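# Mount centrifuge rotor and tighten its knob unless expired

## Task

The date is 11 July 2030. Read the use-by date on the card attached to the centrifuge. If the rotor is still within that date, lower it fully onto the centrifuge drive, then thread the knob onto the shaft tip and turn it down until it sits firmly tightened against the rotor. If the date has already passed, do not mount the rotor: leave it standing where it is and place the HOLD block on top of it. At no point may the rotor be dropped.

## Robot and tools

ROBOT. Two UR12e-style arms, left_arm and right_arm, each ending in a Robotiq 2F-85 two-finger gripper with a wrist camera. The left base sits near (-0.043, +0.498, 0) m and the right near (+0.011, -0.482, 0) m, both yawed only slightly. Cameras: cam_high, cam_low (fixed), cam_left_wrist, cam_right_wrist, each 896x504.

FRAMES. Scene frame: origin at table-top height halfway between the nominal bases, +x out over the table, +z up, left_arm on the +y side (image left/right does not match these names). Each arm reports its hand position, orientation (quat wxyz), velocities and targets in its own base frame, and its offsets run along its own base axes; rotations turn about the Hand target position. Fixed cameras and the table use the scene frame. On the gripper, fingers point along its +z and close along its y; end_effector_position is the spot between the pads when shut, fingertips reaching about 19 mm past it closed and 6 mm open. A camera block sticks out roughly 10 cm toward the gripper's +x and rotates with it.

THE 18-NUMBER ROW. Every command row has 18 numbers in [-1, 1], always for both arms: left dx, dy, dz, rx, ry, rz, gripper position, force_limit, speed, then the same nine for the right. The six pose numbers are an offset, not a pose: they are measured from that arm's Hand target as it stood when the action or move began. Scale: 1.0 equals 0.6 m for dx/dy/dz or 180 degrees for the rotation vector rx, ry, rz. Sending the same offset again moves further. Six zeros re-request the current Hand target. The gripper numbers are absolute: position +1 is fully open (85 mm), about -0.8 puts the pads together, -1 squeezes until blocked. speed sets finger travel rate (about 20 mm/s at -1, 85 at 0, 150 at +1); force_limit with speed sets grip strength (a slow close at -1 gives roughly 30 N per pad, at +1 about 100 N; a fast close from wide open gives 120 to 245 N). Both start at +1. A 0 is a real command, so to leave a gripper alone repeat its last three numbers. New force_limit or speed only applies after position changes by 0.01 or more.

TOOLS.
- execute_actions(actions, cameras): actions is a list of actions; each action is a table of up to 15 rows, one per 1/30 s step; a short table repeats its last row. Every row counts from the action's starting Hand target. Images come back only for an empty list or when cameras names them (["all"], a list of names, or [] for none).
- move(target, speed, blend, stop_force, zero, blocking, cameras): target is one 18-number row or a list of up to 15 rows, all offsets from the same starting Hand targets. Straight-line paths, no obstacle avoidance, capped at 10 s total. speed in m/s, 0.002 to 3.2 (default 0.25; turning up to twice that in rad/s), one value or one per target. blend in metres rounds corners in a list (0 = stop at each). stop_force in N, 4 to 120, ends an arm's path when its wrist sensor feels that much push against the motion; zero (default true) re-zeros moving arms first. Omit stop_force when backing away from a contact or when the gripper rotates. blocking=false returns after about 0.5 s while the move continues; not allowed with stop_force. The result adds a move: line giving the ending (done, off_target, moving, held, fault) and limits (paced = pose clipped, held = steps withheld).
- wait(seconds 0 to 10, cameras): robot holds its last command.
- stop(cameras): brakes a running move; fingers continue.
- zoom_image(camera, region [x0, y0, x1, y1] pixels, at most 504 by 504): closer look at the latest image of that camera.
- zero_wrist_force(arm): subtracts the current force/torque reading from later ones.
- read_manual(section): licence texts only.
- finished_scene(scene 1): ends the scene for good; the result must hold without the robot.

RESULTS. Per arm: end_effector_position (m), quaternion, velocities (omitted when joint velocities read within noise), Hand target (last commanded pose after clipping; the next offset counts from here), joint positions and torques (include the arm's own weight), wrist force and torque along the gripper's own axes (a push on a surface shows as force from the surface into the arm), plus a peak-force line. object_status: 0 moving, 1 blocked while opening, 2 blocked while closing (a grip), 3 reached its position. position_measured is in counts: 3 open, 78 about 60 mm, 130 about 40 mm, 180 about 20 mm, 230 pads touching. To grip, command -1 and confirm status 2. Orientation commands are clipped to 32 degrees from the measured one per step; grippers often stop short of their target, so resend the shortfall as an offset.

AVOID. Any arm stop costs time. More than about 150 N (plus or minus 25) of outside force, or joint contact torque at 293 (shoulders), 133 (elbow) or 48 N m (wrists), freezes that arm 10 s. Arms are stiff: aiming even slightly past a firm contact can fault; approach slowly with stop_force. Motors heat when holding loads, reaching far or pushing; MOTOR HOT appears at 70 C and 85 C brakes the arm 30 to 60 s. Contact between the arms, including one gripper squeezing the other's fingers, can end the scene. Do not swing paths close past an arm's own base. Never drop the rotor, let parts fall, slam into things or leave anything off the table. Do not squeeze hard on a part still resting on something. The scene keeps running while you think.

Each tool is called after "Call:" as a command line: name --argument value for each argument, lists and objects as JSON in quotes; but a table of rows of numbers goes row by row, as --pt "numbers of a row", without its own name.

## Session

Call:
execute_actions --actions '[]'

Scene clock: 0.00 s.
left_arm: end_effector_position=(+0.5196, +0.0285, +0.3519) position_measured=3 object_status=3 end_effector_quat_wxyz=(-0.146, +0.945, +0.192, +0.221) | right_arm: end_effector_position=(+1.2469, -0.1216, +0.2645) position_measured=3 object_status=3 end_effector_quat_wxyz=(+0.050, +0.897, -0.304, +0.318)
Joint positions: left_arm=[-0.599 -2.059 2.305 -1.927 -1.045 2.171] | right_arm=[3.264 -2.367 -1.101 -0.681 1.216 -2.468]
Joint velocities: within noise
Joint torques (N m): no reading
Motor temperatures (°C): left_arm=[33 48 36 32 49 52] | right_arm=[38 41 31 42 41 43]
Wrist force (N): no reading
Wrist torque (N m): no reading
Wrist force, peak (N): no reading
Hand target: left_arm +0.5196, +0.0285, +0.3519; -0.146, +0.945, +0.192, +0.221 | right_arm +1.2469, -0.1216, +0.2645; +0.050, +0.897, -0.304, +0.318
Tool commands: left_gripper/position=+1.0 left_gripper/force_limit=+1.0 left_gripper/speed=+1.0 right_gripper/position=+1.0 right_gripper/force_limit=+1.0 right_gripper/speed=+1.0

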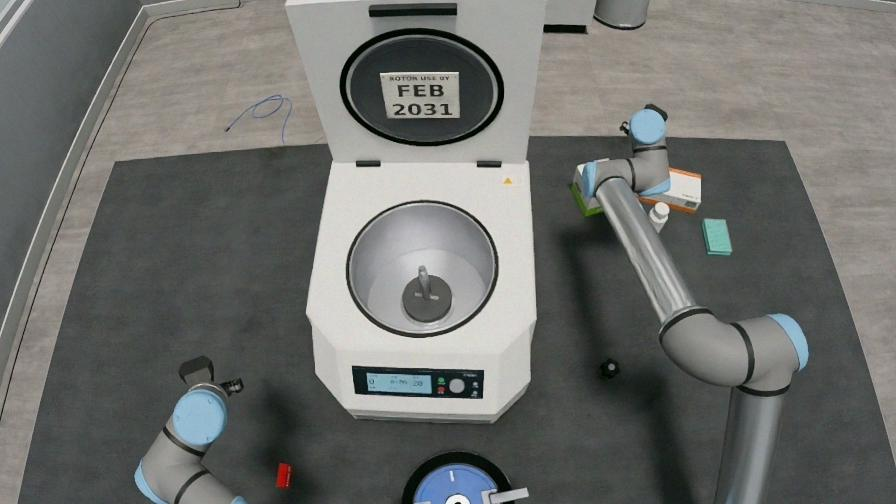

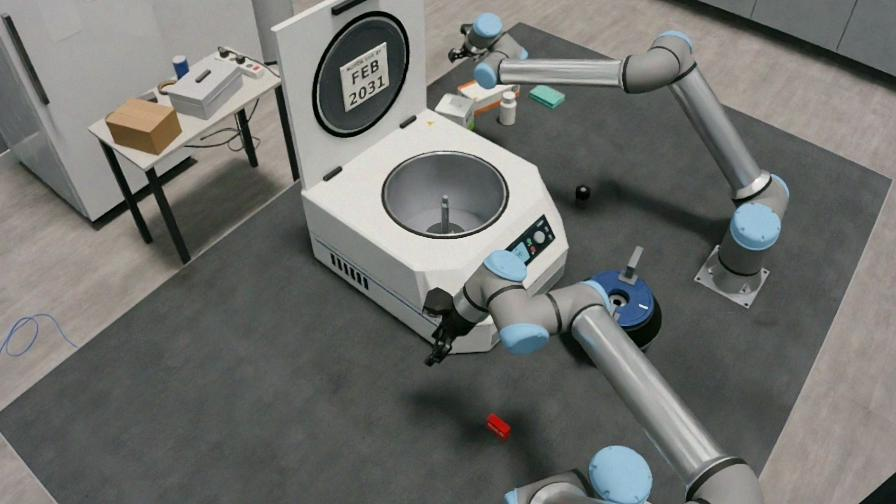

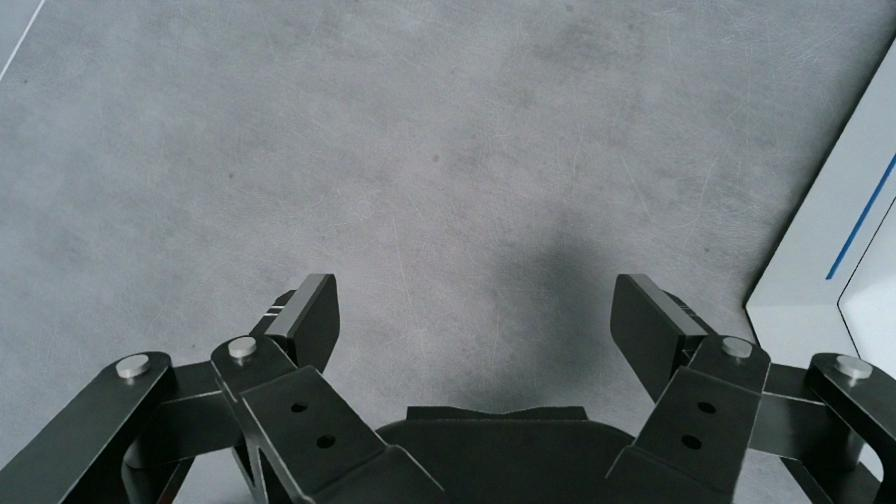

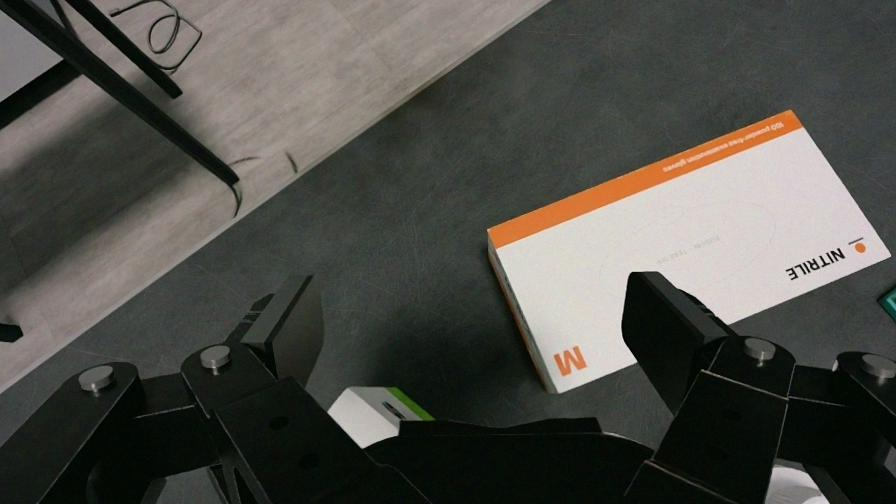

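Call:
zoom_image --camera "cam_high" --region '[330, 40, 510, 140]'

Call:
zoom_image --camera "cam_high" --region '[330, 190, 520, 340]'

Call:
zoom_image --camera "cam_high" --region '[380, 430, 560, 504]'

Call:
zoom_image --camera "cam_low" --region '[540, 150, 690, 360]'

Call:
zoom_image --camera "cam_low" --region '[370, 140, 520, 250]'

Scaled by 2.800 from the camera's 896x504 image, which has a finer 1280x720 frame.

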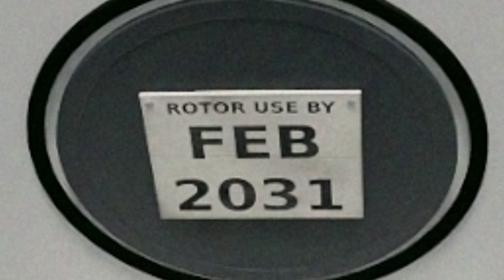

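Scaled by 2.653 from the camera's 896x504 image, which has a finer 1280x720 frame.

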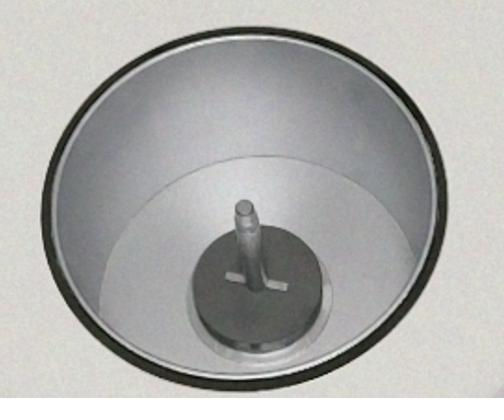

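Scaled by 2.800 from the camera's 896x504 image, which has a finer 1280x720 frame.

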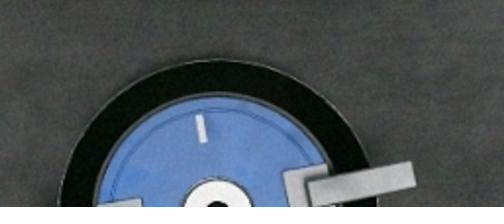

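Scaled by 2.400 from the camera's 896x504 image, which has a finer 1280x720 frame.

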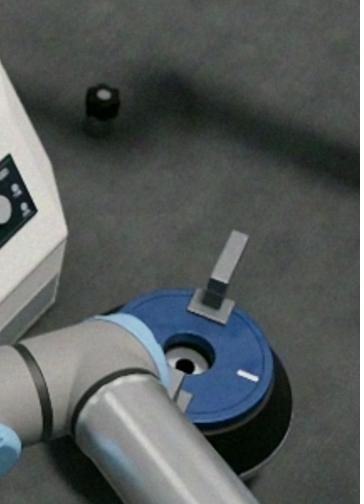

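Scaled by 3.360 from the camera's 896x504 image, which has a finer 1280x720 frame.

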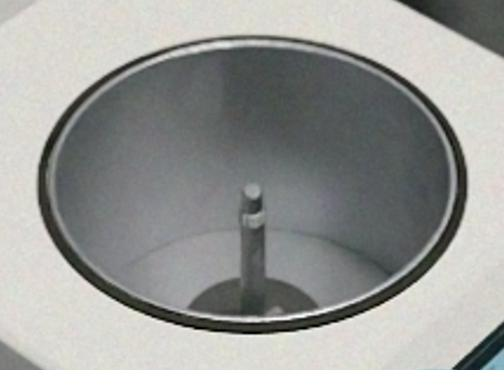

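Call:
move --pt "-0.05 -0.1 0.16 0 0 0 1 1 1 -0.1 0.03 0.22 0 0 0 1 1 1" --pt "-0.199 -0.931 0.163 -0.0946 0.143 -0.1244 1 1 1 -0.92 0.25 0.23 0.033 0.2097 0.2006 1 1 1" --blend '[0.05,0]' --speed 0.4 --cameras '["all"]'

Scene clock: 5.10 s.
left_arm: end_effector_position=(+0.4002, -0.5299, +0.4497) position_measured=3 object_status=3 end_effector_quat_wxyz=(+0.000, +1.000, +0.000, +0.000) | right_arm: end_effector_position=(+0.6951, +0.0284, +0.4025) position_measured=3 object_status=3 end_effector_quat_wxyz=(+0.000, +1.000, +0.000, +0.000)
Joint positions: left_arm=[-1.19 -1.649 1.75 -1.673 -1.57 1.951] | right_arm=[3.436 -1.558 -1.772 -1.383 1.57 -2.847]
Joint torques (N m): left_arm=[-21.71 -25.67 -59.88 -7.19 -3.12 1.66] | right_arm=[13.72 63.04 47.3 1.45 2.65 -4.46]
Wrist force (N): left_arm=[0.2 -0.1 -0.6] | right_arm=[0.0 0.7 -0.2]
Wrist torque (N m): left_arm=[0.06 0.17 -0.29] | right_arm=[-0.05 -0.24 0.39]
Wrist force, peak (N): left_arm=[0.1 2.8 -0.5] | right_arm=[-0.7 0.0 3.1]
Hand target: left_arm +0.4002, -0.5301, +0.4497; +0.000, +1.000, +0.000, +0.000 | right_arm +0.6949, +0.0284, +0.4025; +0.000, +1.000, +0.000, +0.000
Off the commanded pose: left_arm 0.000 m, 0 deg | right_arm 0.000 m, 0 deg.
move: done
camera_calibration:
cam_left_wrist: T_world_to_cam=[[-0.0175396, -0.99983, -0.0056035, -0.510282], [-0.93094, 0.014286, 0.364893, 0.233938], [-0.364751, 0.0116166, -0.931032, 0.696154], [0, 0, 0, 1]] pos_world=[0.462755, -0.521624, 0.559921]
cam_right_wrist: T_world_to_cam=[[-0.0167242, -0.999496, 0.0269998, 0.0313666], [-0.937342, 0.0250716, 0.347508, 0.531368], [-0.348009, -0.0194963, -0.937288, 0.745861], [0, 0, 0, 1]] pos_world=[0.758164, 0.03257, 0.513585]

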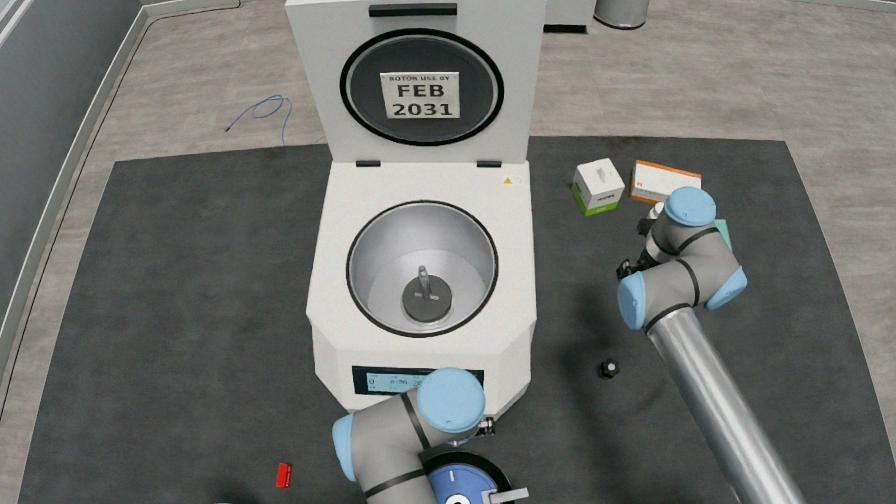

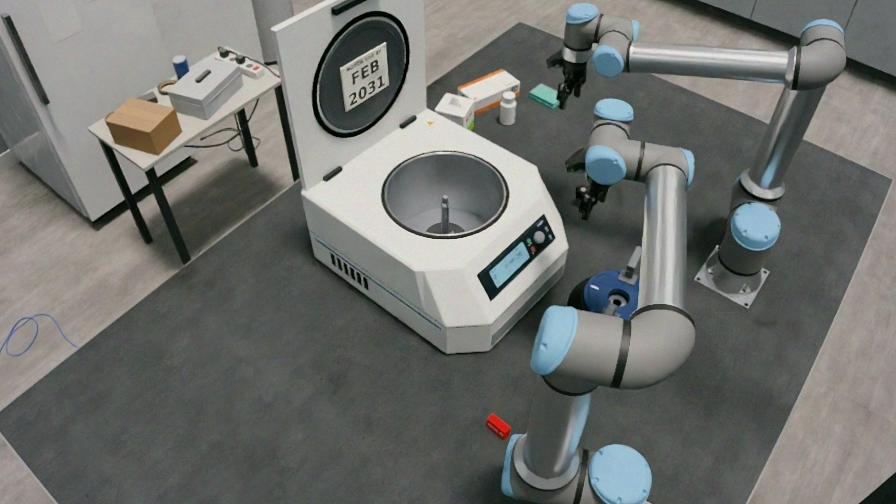

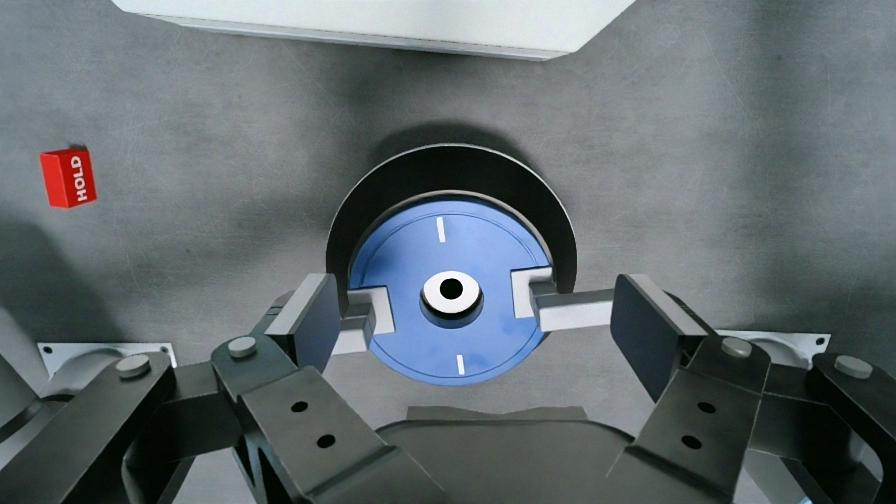

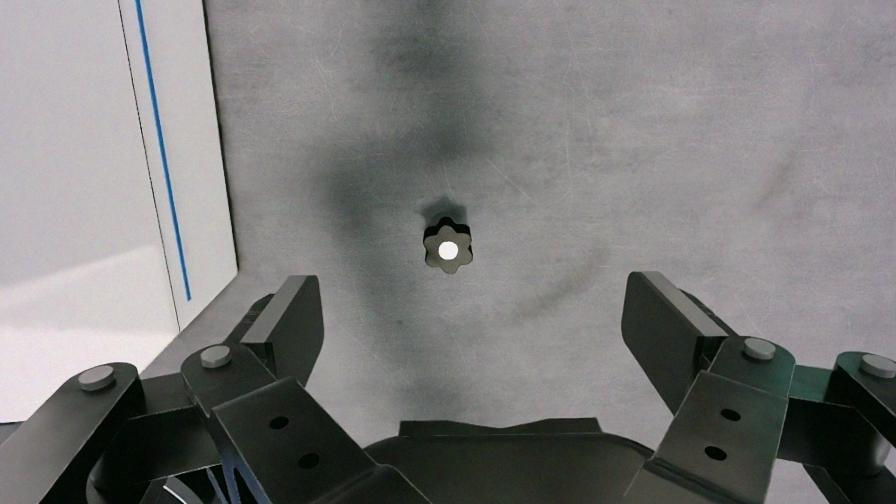

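Call:
zoom_image --camera "cam_left_wrist" --region '[310, 130, 640, 410]'

Call:
zoom_image --camera "cam_low" --region '[560, 230, 660, 350]'

Call:
zoom_image --camera "cam_right_wrist" --region '[380, 190, 520, 300]'

Scaled by 1.527 from the camera's 896x504 image, which has a finer 1280x720 frame.

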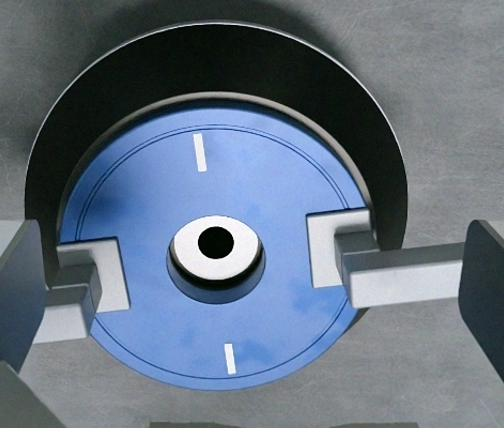

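Scaled by 4.200 from the camera's 896x504 image, which has a finer 1280x720 frame.

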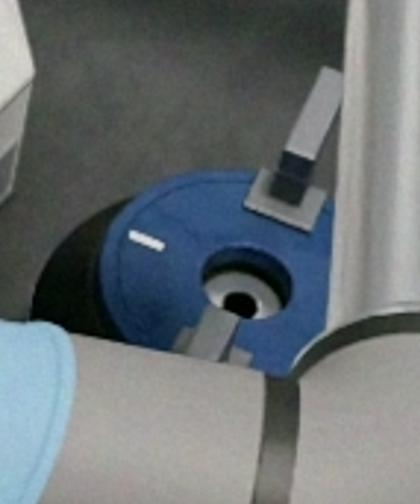

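Scaled by 3.600 from the camera's 896x504 image, which has a finer 1280x720 frame.

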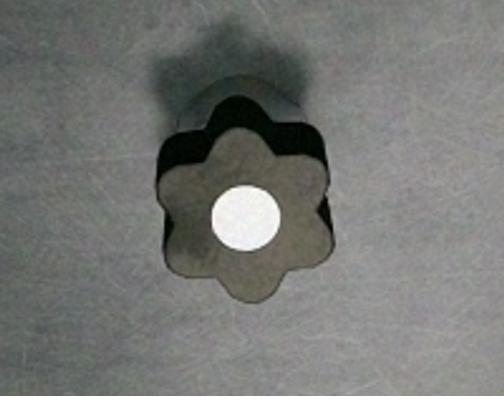

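Call:
move --pt "0.333 0.05 0.3 0 0 0 1 1 1 -0.4 0.2 0.05 0.087 0.087 -0.239 1 1 1" --pt "0.7 0.09 0.25 0 0 0 1 1 1 -0.71 0.38 -0.25 0.1739 0.1739 -0.4778 1 1 1" --blend '[0.05,0]' --speed 0.4 --cameras '["all"]'

Scene clock: 10.60 s.
left_arm: end_effector_position=(+0.8202, -0.4761, +0.5997) position_measured=3 object_status=3 end_effector_quat_wxyz=(+0.000, +1.000, +0.000, +0.000) | right_arm: end_effector_position=(+0.2690, +0.2564, +0.2525) position_measured=3 object_status=3 end_effector_quat_wxyz=(-0.242, +0.664, -0.665, -0.242)
Joint positions: left_arm=[-0.711 -1.132 0.87 -1.309 -1.57 2.43] | right_arm=[4.083 -0.864 -2.719 -0.534 1.959 -0.508]
Joint torques (N m): left_arm=[19.07 -72.91 -57.8 -1.65 -3.13 1.76] | right_arm=[12.03 2.03 43.57 9.45 -3.29 3.31]
Wrist force (N): left_arm=[0.6 0.3 -0.9] | right_arm=[-0.3 1.7 0.2]
Wrist torque (N m): left_arm=[0.11 0.14 -0.28] | right_arm=[0.08 -0.19 0.49]
Wrist force, peak (N): left_arm=[2.2 -0.4 -0.2] | right_arm=[-0.5 2.9 1.6]
Hand target: left_arm +0.8202, -0.4761, +0.5997; +0.000, +1.000, +0.000, +0.000 | right_arm +0.2689, +0.2564, +0.2525; -0.242, +0.664, -0.665, -0.242
Off the commanded pose: left_arm 0.000 m, 0 deg | right_arm 0.000 m, 0 deg.
move: done
camera_calibration:
cam_left_wrist: T_world_to_cam=[[-0.0176335, -0.999829, -0.00556746, -0.448126], [-0.930925, 0.0143862, 0.364926, 0.569439], [-0.364784, 0.0116178, -0.93102, 0.988399], [0, 0, 0, 1]] pos_world=[0.882755, -0.467724, 0.709921]
cam_right_wrist: T_world_to_cam=[[-0.999494, -0.00463903, 0.0314816, 0.264315], [0.0250717, 0.494446, 0.868846, -0.332454], [-0.0195966, 0.869196, -0.49408, 0.0333456], [0, 0, 0, 1]] pos_world=[0.27317, 0.136623, 0.297006]

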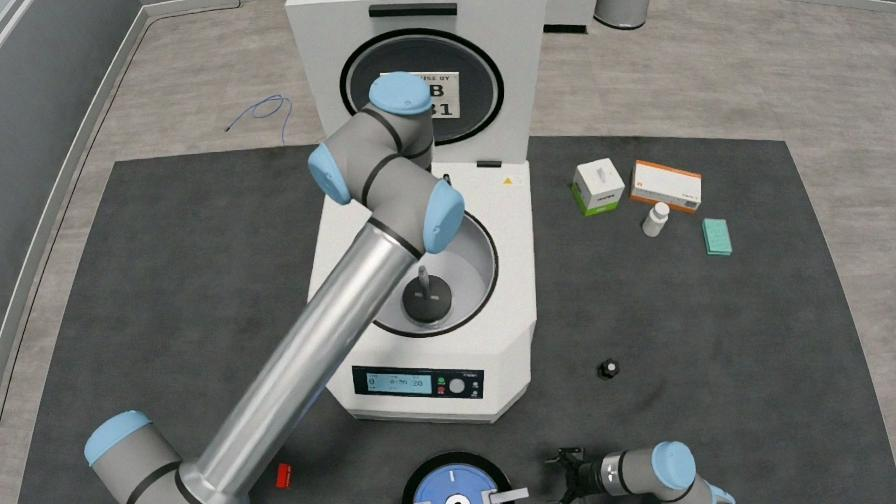

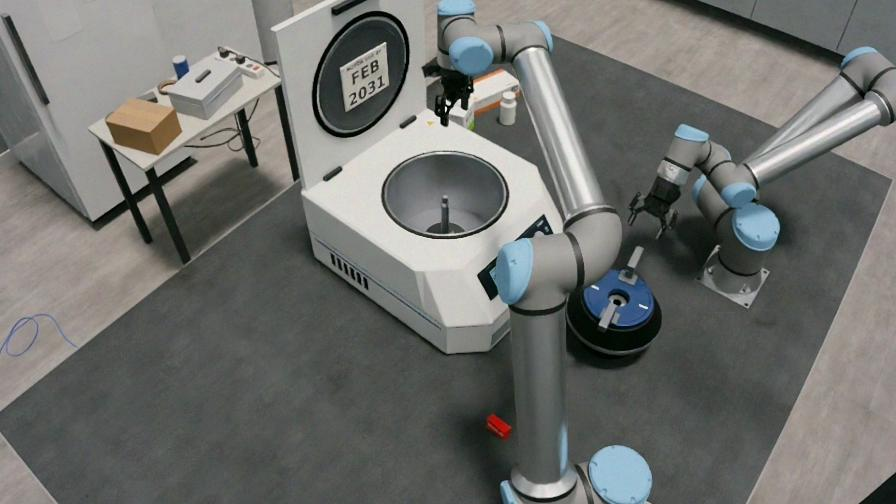

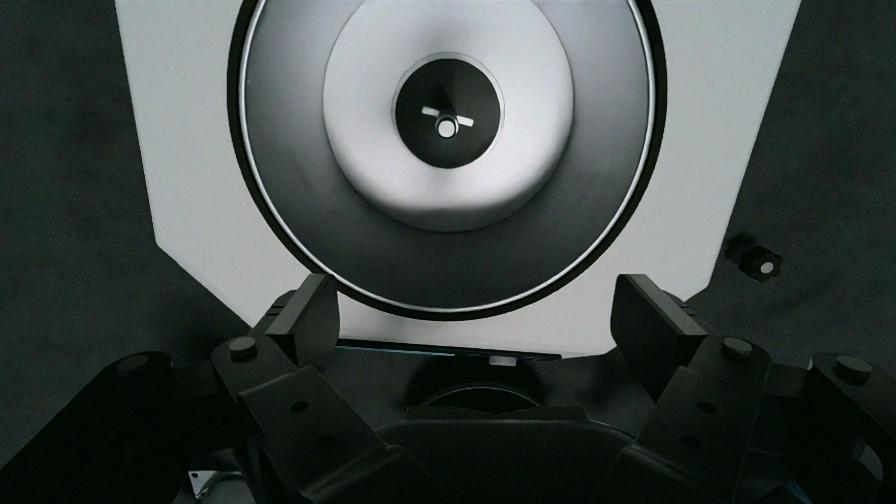

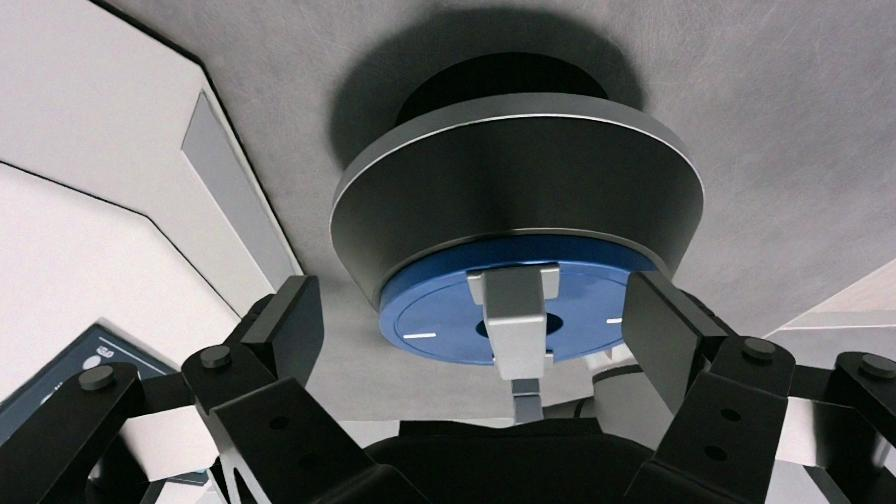

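Call:
zoom_image --camera "cam_low" --region '[555, 230, 675, 370]'

Call:
zoom_image --camera "cam_right_wrist" --region '[320, 40, 720, 430]'

Call:
zoom_image --camera "cam_left_wrist" --region '[370, 40, 530, 180]'

Scaled by 3.600 from the camera's 896x504 image, which has a finer 1280x720 frame.

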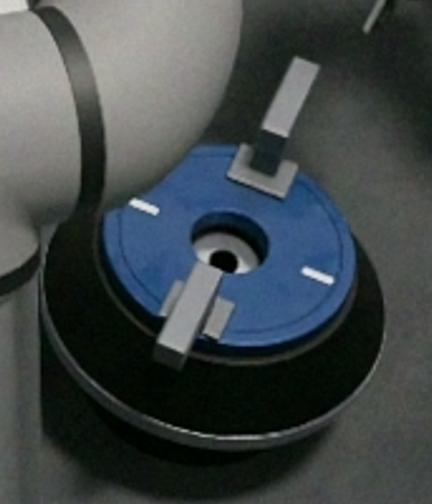

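Scaled by 1.260 from the camera's 896x504 image, which has a finer 1280x720 frame.

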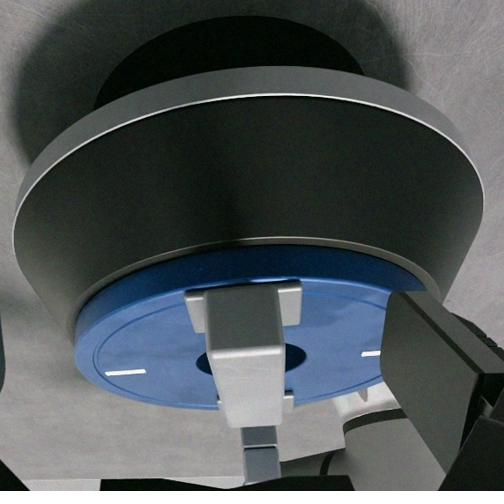

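Scaled by 3.150 from the camera's 896x504 image, which has a finer 1280x720 frame.

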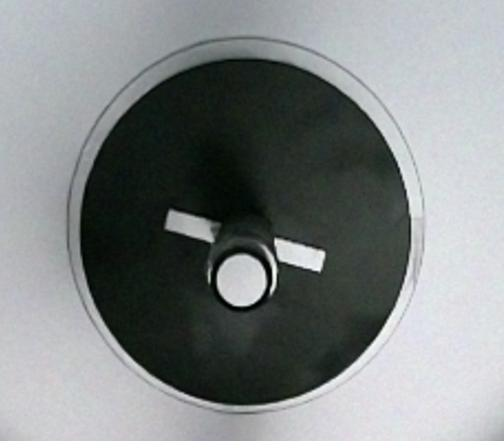

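Call:
move --target '[-0.953,0.108,-0.25,0,0,0.5417,1,1,1,-0.058,0.174,0.329,-0.2218,-0.0192,0.0532,1,1,1]' --speed 0.35 --cameras '["all"]'

Scene clock: 21.10 s.
left_arm: end_effector_position=(+0.2484, -0.4113, +0.4497) position_measured=3 object_status=3 end_effector_quat_wxyz=(+0.000, +0.659, +0.752, +0.000) | right_arm: end_effector_position=(+0.2341, +0.3608, +0.4499) position_measured=3 object_status=3 end_effector_quat_wxyz=(+0.000, +0.766, -0.643, +0.000)
Joint positions: left_arm=[-1.398 -1.979 1.996 -1.586 -1.571 0.041] | right_arm=[4.553 -1.064 -2.047 -1.602 1.572 -0.333]
Joint torques (N m): left_arm=[-23.69 -34.56 -41.14 -1.45 2.79 -2.3] | right_arm=[12.56 -2.92 61.86 1.38 -4.42 3.28]
Wrist force (N): left_arm=[0.4 -0.4 -0.4] | right_arm=[-0.2 0.8 0.1]
Wrist torque (N m): left_arm=[0.02 0.11 0.02] | right_arm=[-0.03 -0.24 0.11]
Wrist force, peak (N): left_arm=[2.6 0.2 -1.0] | right_arm=[-0.9 1.7 -0.2]
Hand target: left_arm +0.2484, -0.4113, +0.4497; +0.000, +0.659, +0.752, +0.000 | right_arm +0.2341, +0.3608, +0.4499; +0.000, +0.766, -0.643, +0.000
Off the commanded pose: left_arm 0.000 m, 0 deg | right_arm 0.000 m, 0 deg.
move: done
camera_calibration:
cam_left_wrist: T_world_to_cam=[[0.993576, 0.113026, -0.00563723, -0.187771], [0.107277, -0.924836, 0.364924, -0.553252], [0.0360323, -0.363184, -0.93102, 0.385689], [0, 0, 0, 1]] pos_world=[0.232018, -0.350368, 0.559921]
cam_right_wrist: T_world_to_cam=[[-0.987283, -0.15659, 0.0274337, 0.277537], [-0.137481, 0.927639, 0.347254, -0.438312], [-0.079825, 0.339066, -0.93737, 0.444218], [0, 0, 0, 1]] pos_world=[0.249208, 0.299435, 0.560988]

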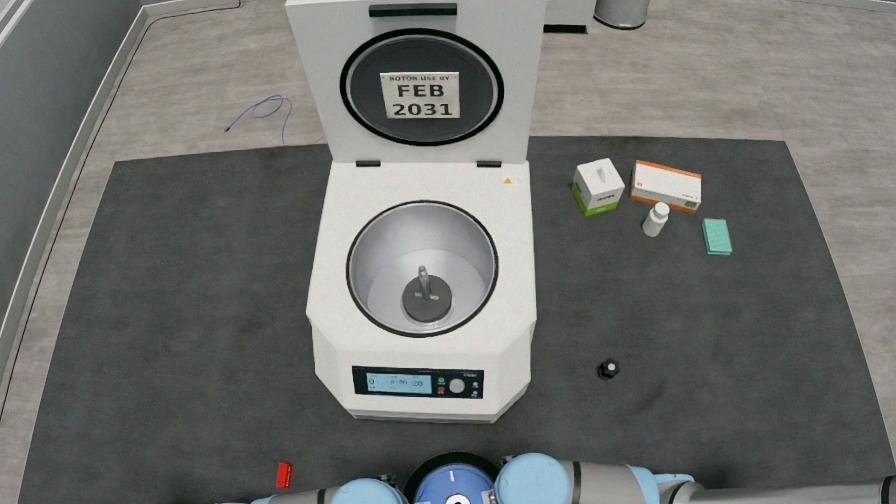

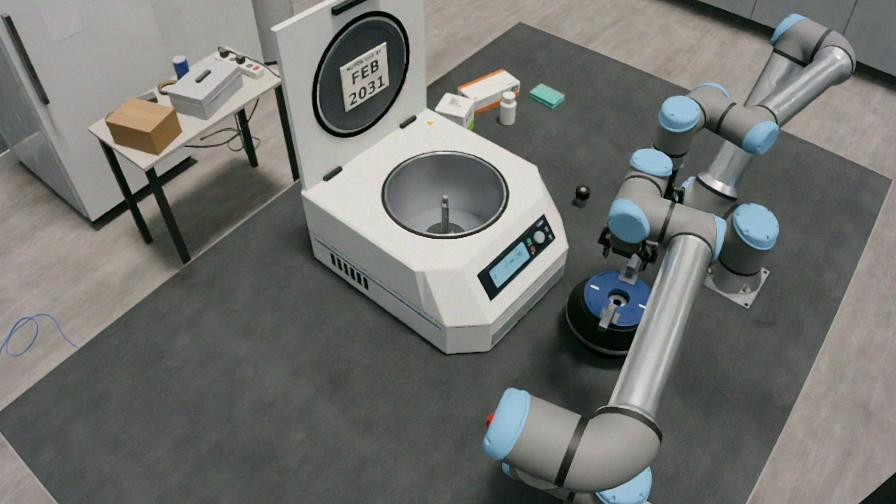

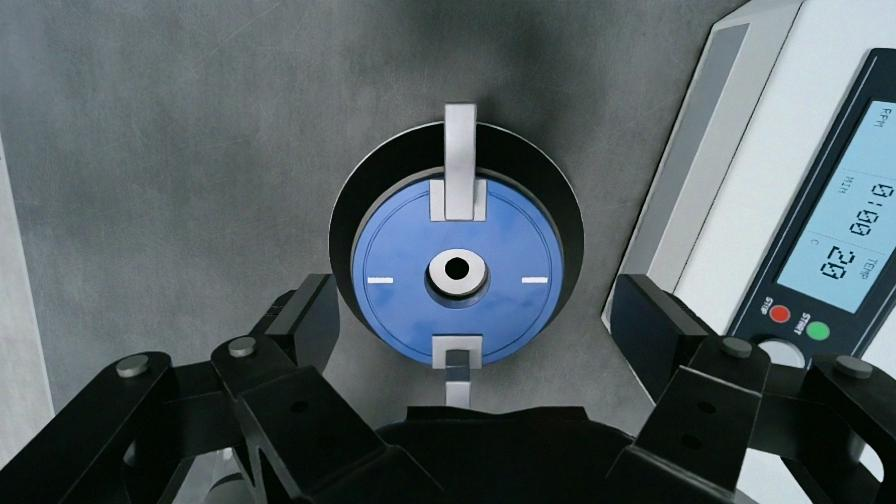

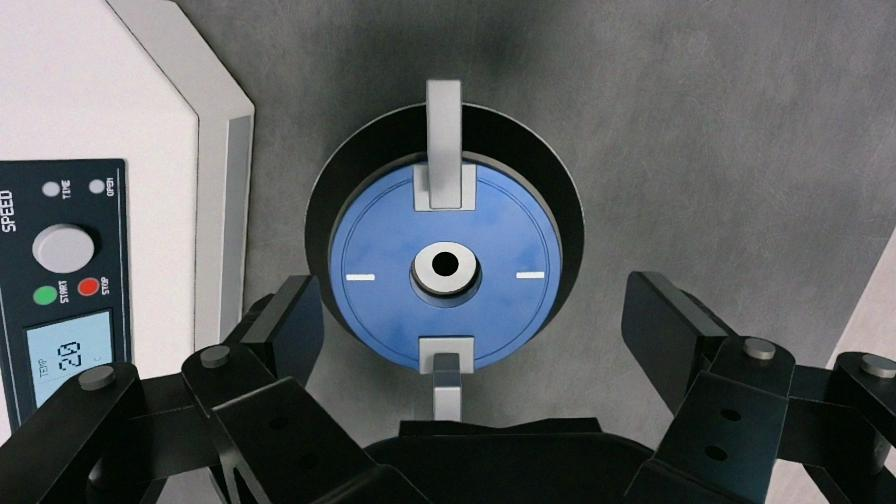

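Call:
move --target '[-0.004,0.0243,-0.333,0,0,-0.006,1,1,1,0.002,-0.0422,-0.333,0,0,-0.003,1,1,1]' --speed 0.2 --cameras '["all"]'

Call:
zoom_image --camera "cam_low" --region '[555, 200, 675, 340]'

Scene clock: 26.23 s.
left_arm: end_effector_position=(+0.2460, -0.3967, +0.2499) position_measured=3 object_status=3 end_effector_quat_wxyz=(+0.000, +0.666, +0.746, +0.000) | right_arm: end_effector_position=(+0.2354, +0.3355, +0.2502) position_measured=3 object_status=3 end_effector_quat_wxyz=(+0.000, +0.763, -0.647, +0.000)
Joint positions: left_arm=[-1.398 -1.927 2.324 -1.967 -1.571 0.06] | right_arm=[4.539 -1.08 -2.395 -1.238 1.571 -0.338]
Joint torques (N m): left_arm=[18.35 2.49 -37.81 -6.69 -0.66 1.83] | right_arm=[-11.53 -5.4 45.01 8.34 1.84 -4.77]
Wrist force (N): left_arm=[0.3 -0.5 -0.5] | right_arm=[-0.1 0.5 -0.4]
Wrist torque (N m): left_arm=[0.02 0.13 -0.30] | right_arm=[-0.09 -0.19 0.34]
Wrist force, peak (N): left_arm=[0.4 -0.5 -2.8] | right_arm=[-0.3 0.9 -2.1]
Hand target: left_arm +0.2460, -0.3967, +0.2499; +0.000, +0.666, +0.746, +0.000 | right_arm +0.2353, +0.3355, +0.2501; +0.000, +0.763, -0.647, +0.000
Off the commanded pose: left_arm 0.000 m, 0 deg | right_arm 0.000 m, 0 deg.
move: done
camera_calibration:
cam_left_wrist: T_world_to_cam=[[0.995527, 0.0943136, -0.00548078, -0.195975], [0.0898003, -0.926678, 0.36497, -0.463048], [0.0293427, -0.36383, -0.931003, 0.206547], [0, 0, 0, 1]] pos_world=[0.23062, -0.335465, 0.360221]
cam_right_wrist: T_world_to_cam=[[-0.988711, -0.147329, 0.0272969, 0.277562], [-0.128832, 0.928904, 0.347189, -0.347735], [-0.0765072, 0.339753, -0.937398, 0.264705], [0, 0, 0, 1]] pos_world=[0.249881, 0.273971, 0.361287]

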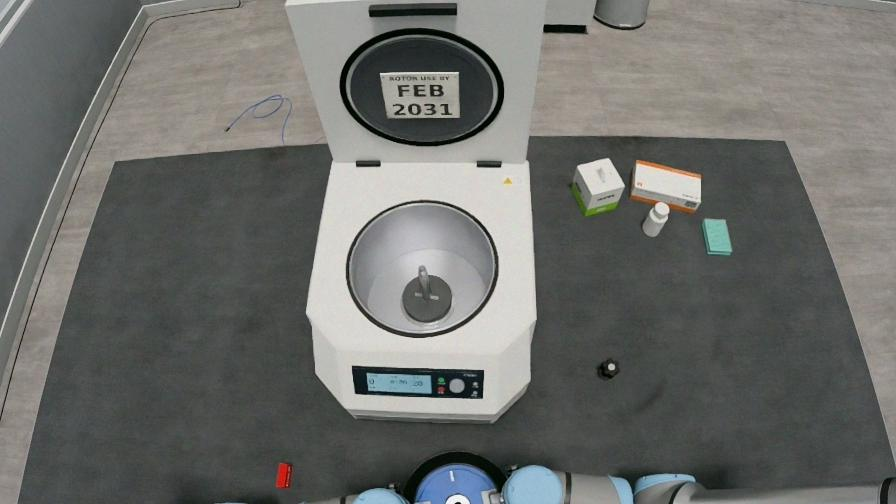

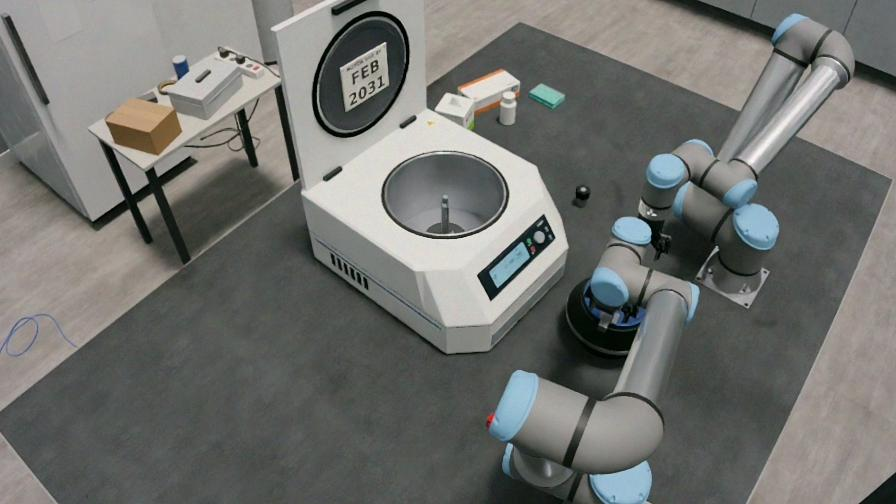

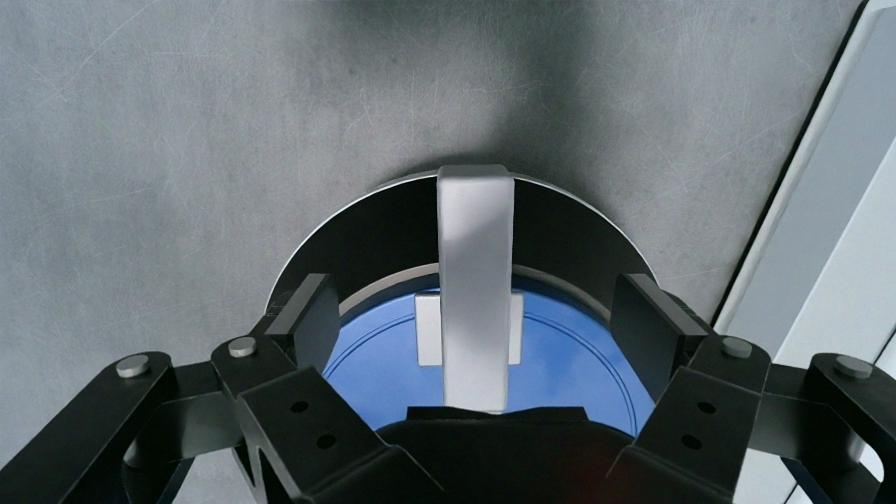

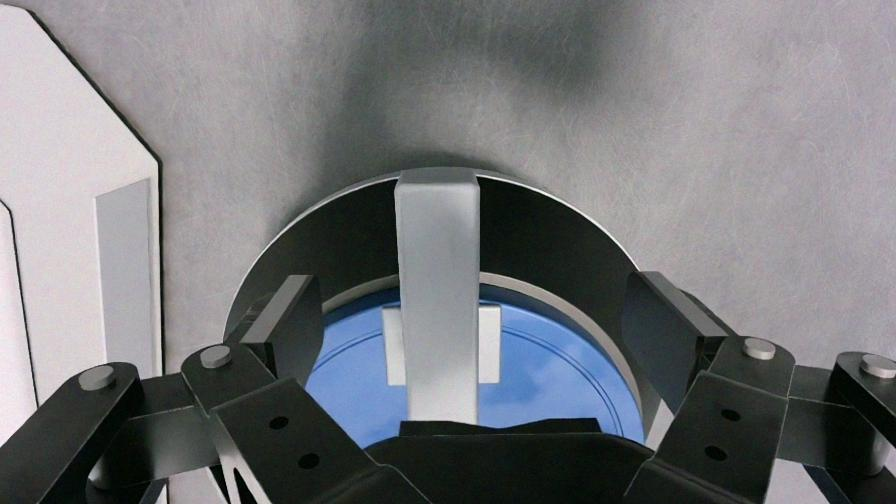

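Scaled by 3.600 from the camera's 896x504 image, which has a finer 1280x720 frame.

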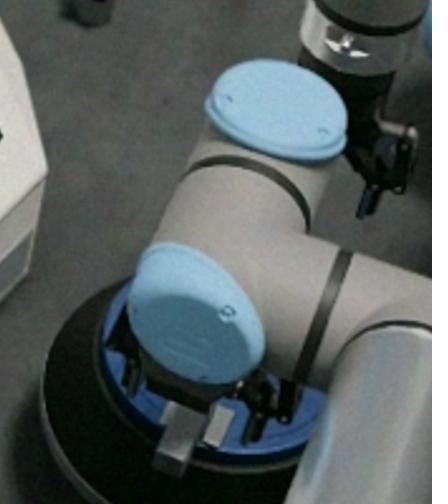

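Call:
move --target '[0,0,-0.075,0,0,0,1,1,1,0.0158,0.0023,-0.075,0,0,0,1,1,1]' --speed 0.05 --stop_force 12 --cameras '["cam_low","cam_left_wrist","cam_right_wrist"]'

Call:
zoom_image --camera "cam_low" --region '[555, 200, 675, 340]'

Scene clock: 30.17 s.
left_arm: end_effector_position=(+0.2460, -0.3967, +0.2049) position_measured=3 object_status=3 end_effector_quat_wxyz=(+0.000, +0.666, +0.746, +0.000) | right_arm: end_effector_position=(+0.2448, +0.3368, +0.2051) position_measured=3 object_status=3 end_effector_quat_wxyz=(+0.000, +0.763, -0.647, +0.000)
Joint positions: left_arm=[-1.398 -1.882 2.384 -2.072 -1.571 0.06] | right_arm=[4.515 -1.139 -2.451 -1.122 1.571 -0.362]
Joint torques (N m): left_arm=[1.88 -0.39 -35.35 -7.08 -0.51 1.62] | right_arm=[-10.43 -3.3 43.32 8.63 1.91 -4.6]
Wrist force (N): left_arm=[0.5 -0.2 -0.5] | right_arm=[0.3 0.9 -0.1]
Wrist torque (N m): left_arm=[0.04 0.07 -0.28] | right_arm=[-0.05 -0.25 0.36]
Wrist force, peak (N): left_arm=[0.8 -0.2 -1.2] | right_arm=[-0.1 0.8 -1.0]
Hand target: left_arm +0.2460, -0.3967, +0.2049; +0.000, +0.666, +0.746, +0.000 | right_arm +0.2448, +0.3368, +0.2051; +0.000, +0.763, -0.647, +0.000
Off the commanded pose: left_arm 0.000 m, 0 deg | right_arm 0.000 m, 0 deg.
move: done
camera_calibration:
cam_left_wrist: T_world_to_cam=[[0.995521, 0.0943708, -0.00560918, -0.19626], [0.0899005, -0.926672, 0.364962, -0.446615], [0.0292438, -0.363831, -0.931006, 0.164579], [0, 0, 0, 1]] pos_world=[0.230719, -0.335465, 0.315121]
cam_right_wrist: T_world_to_cam=[[-0.988716, -0.147272, 0.0274243, 0.288238], [-0.128734, 0.928913, 0.347199, -0.332198], [-0.0766075, 0.339751, -0.93739, 0.222697], [0, 0, 0, 1]] pos_world=[0.259281, 0.275371, 0.316188]
Images, in order (width x height): cam_low 896x504, cam_left_wrist 896x504, cam_right_wrist 896x504.

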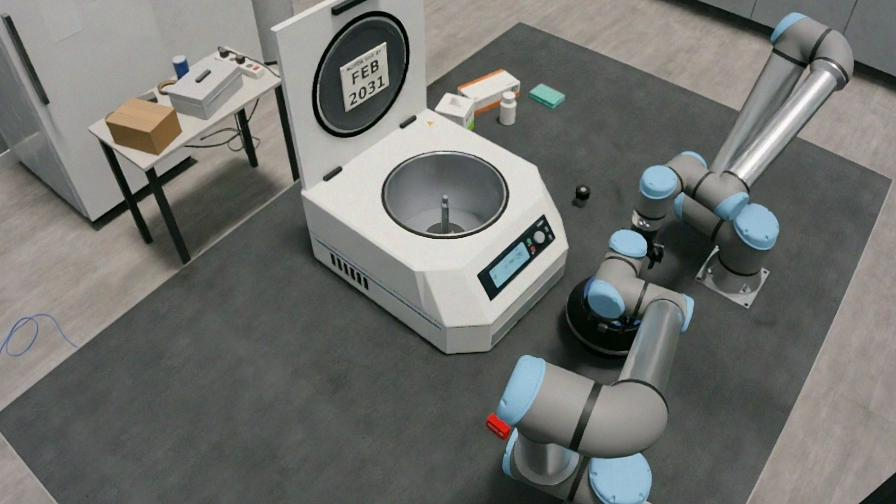

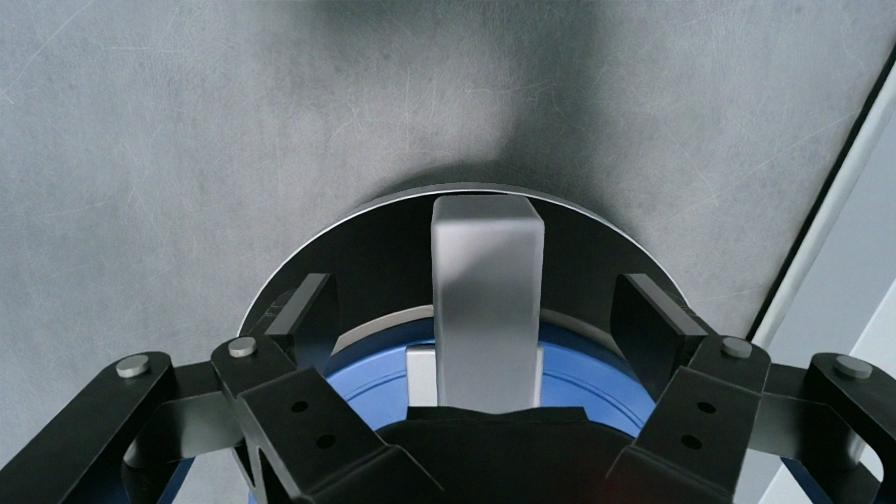

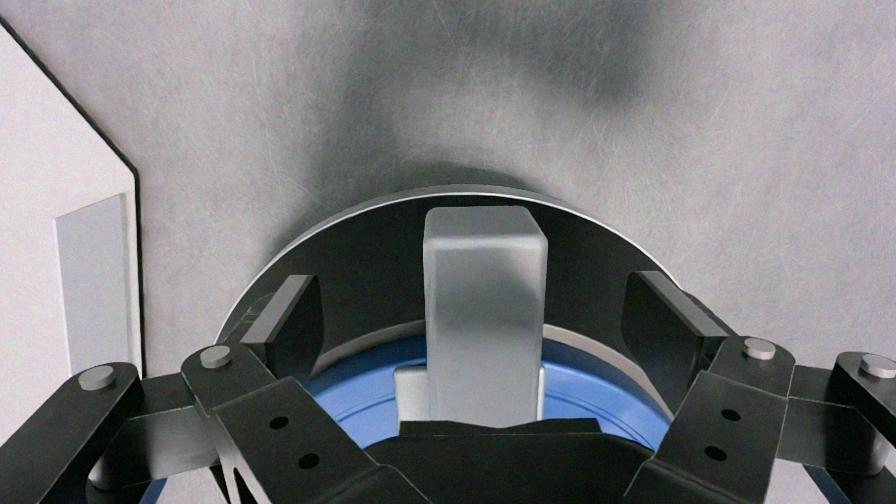

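Scaled by 3.600 from the camera's 896x504 image, which has a finer 1280x720 frame.

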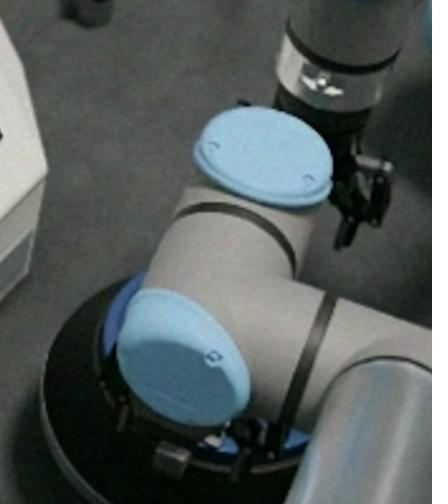

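Call:
move --target '[0,0,0,0,0,0,-1,0,-1,0,0,0,0,0,0,-1,0,-1]' --cameras '["cam_left_wrist","cam_right_wrist"]'

Scene clock: 34.67 s.
left_arm: end_effector_position=(+0.2460, -0.3967, +0.2049) position_measured=172 object_status=0 end_effector_quat_wxyz=(+0.000, +0.666, +0.746, +0.000) | right_arm: end_effector_position=(+0.2448, +0.3368, +0.2051) position_measured=172 object_status=0 end_effector_quat_wxyz=(+0.000, +0.763, -0.647, +0.000)
Joint positions: left_arm=[-1.398 -1.882 2.384 -2.072 -1.571 0.06] | right_arm=[4.515 -1.139 -2.451 -1.122 1.572 -0.362]
Joint torques (N m): left_arm=[6.33 -1.29 -35.23 -5 -1.3 1.87] | right_arm=[-7.4 -1.02 42.98 6.42 2.16 -3.72]
Wrist force (N): left_arm=[15.1 8.9 -27.1] | right_arm=[11.0 2.5 -14.4]
Wrist torque (N m): left_arm=[-0.02 -0.11 -1.12] | right_arm=[-0.07 -0.31 -0.13]
Wrist force, peak (N): left_arm=[15.4 8.9 -27.7] | right_arm=[11.0 2.2 -14.9]
Hand target: left_arm +0.2460, -0.3967, +0.2049; +0.000, +0.666, +0.746, +0.000 | right_arm +0.2448, +0.3368, +0.2051; +0.000, +0.763, -0.647, +0.000
Off the commanded pose: left_arm 0.000 m, 0 deg | right_arm 0.000 m, 0 deg.
move: done
camera_calibration:
cam_left_wrist: T_world_to_cam=[[0.995519, 0.0944058, -0.00551604, -0.196278], [0.089899, -0.926669, 0.36497, -0.446616], [0.0293437, -0.36383, -0.931003, 0.164556], [0, 0, 0, 1]] pos_world=[0.23072, -0.335465, 0.315121]
cam_right_wrist: T_world_to_cam=[[-0.988717, -0.147269, 0.0274101, 0.288242], [-0.128729, 0.928882, 0.347286, -0.332218], [-0.0766052, 0.339839, -0.937358, 0.222662], [0, 0, 0, 1]] pos_world=[0.259281, 0.275371, 0.316188]
Images, in order (width x height): cam_left_wrist 896x504, cam_right_wrist 896x504.

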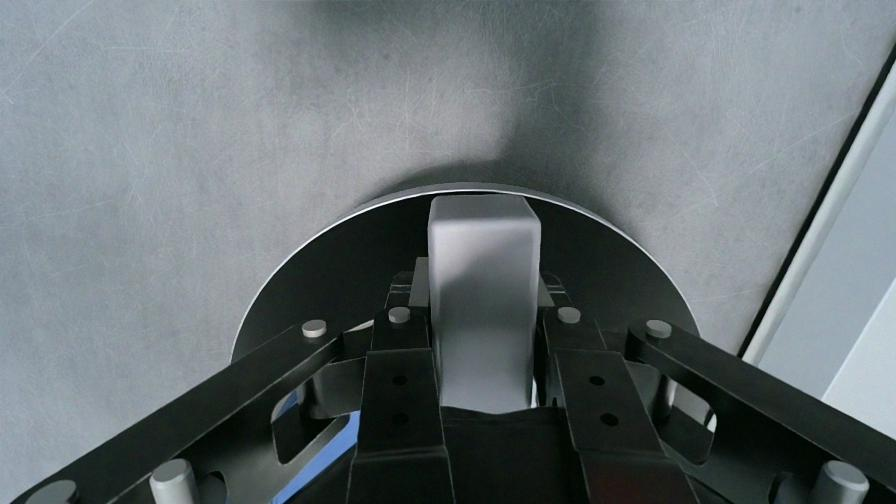

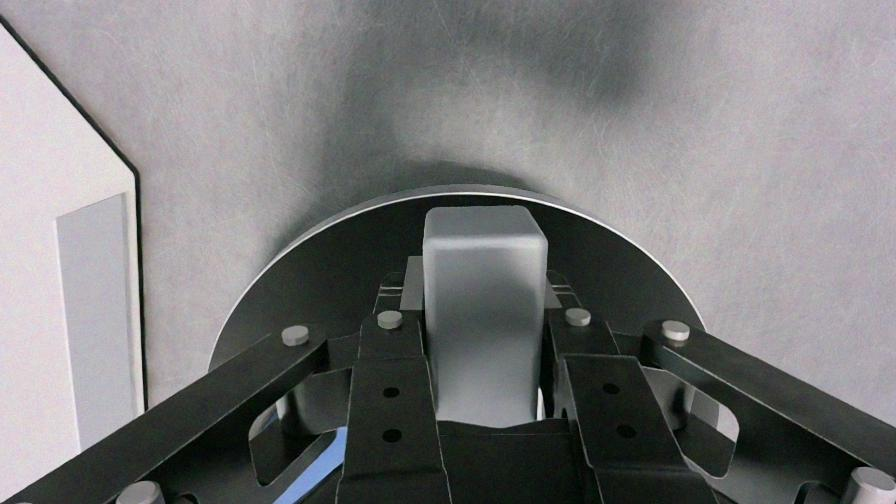

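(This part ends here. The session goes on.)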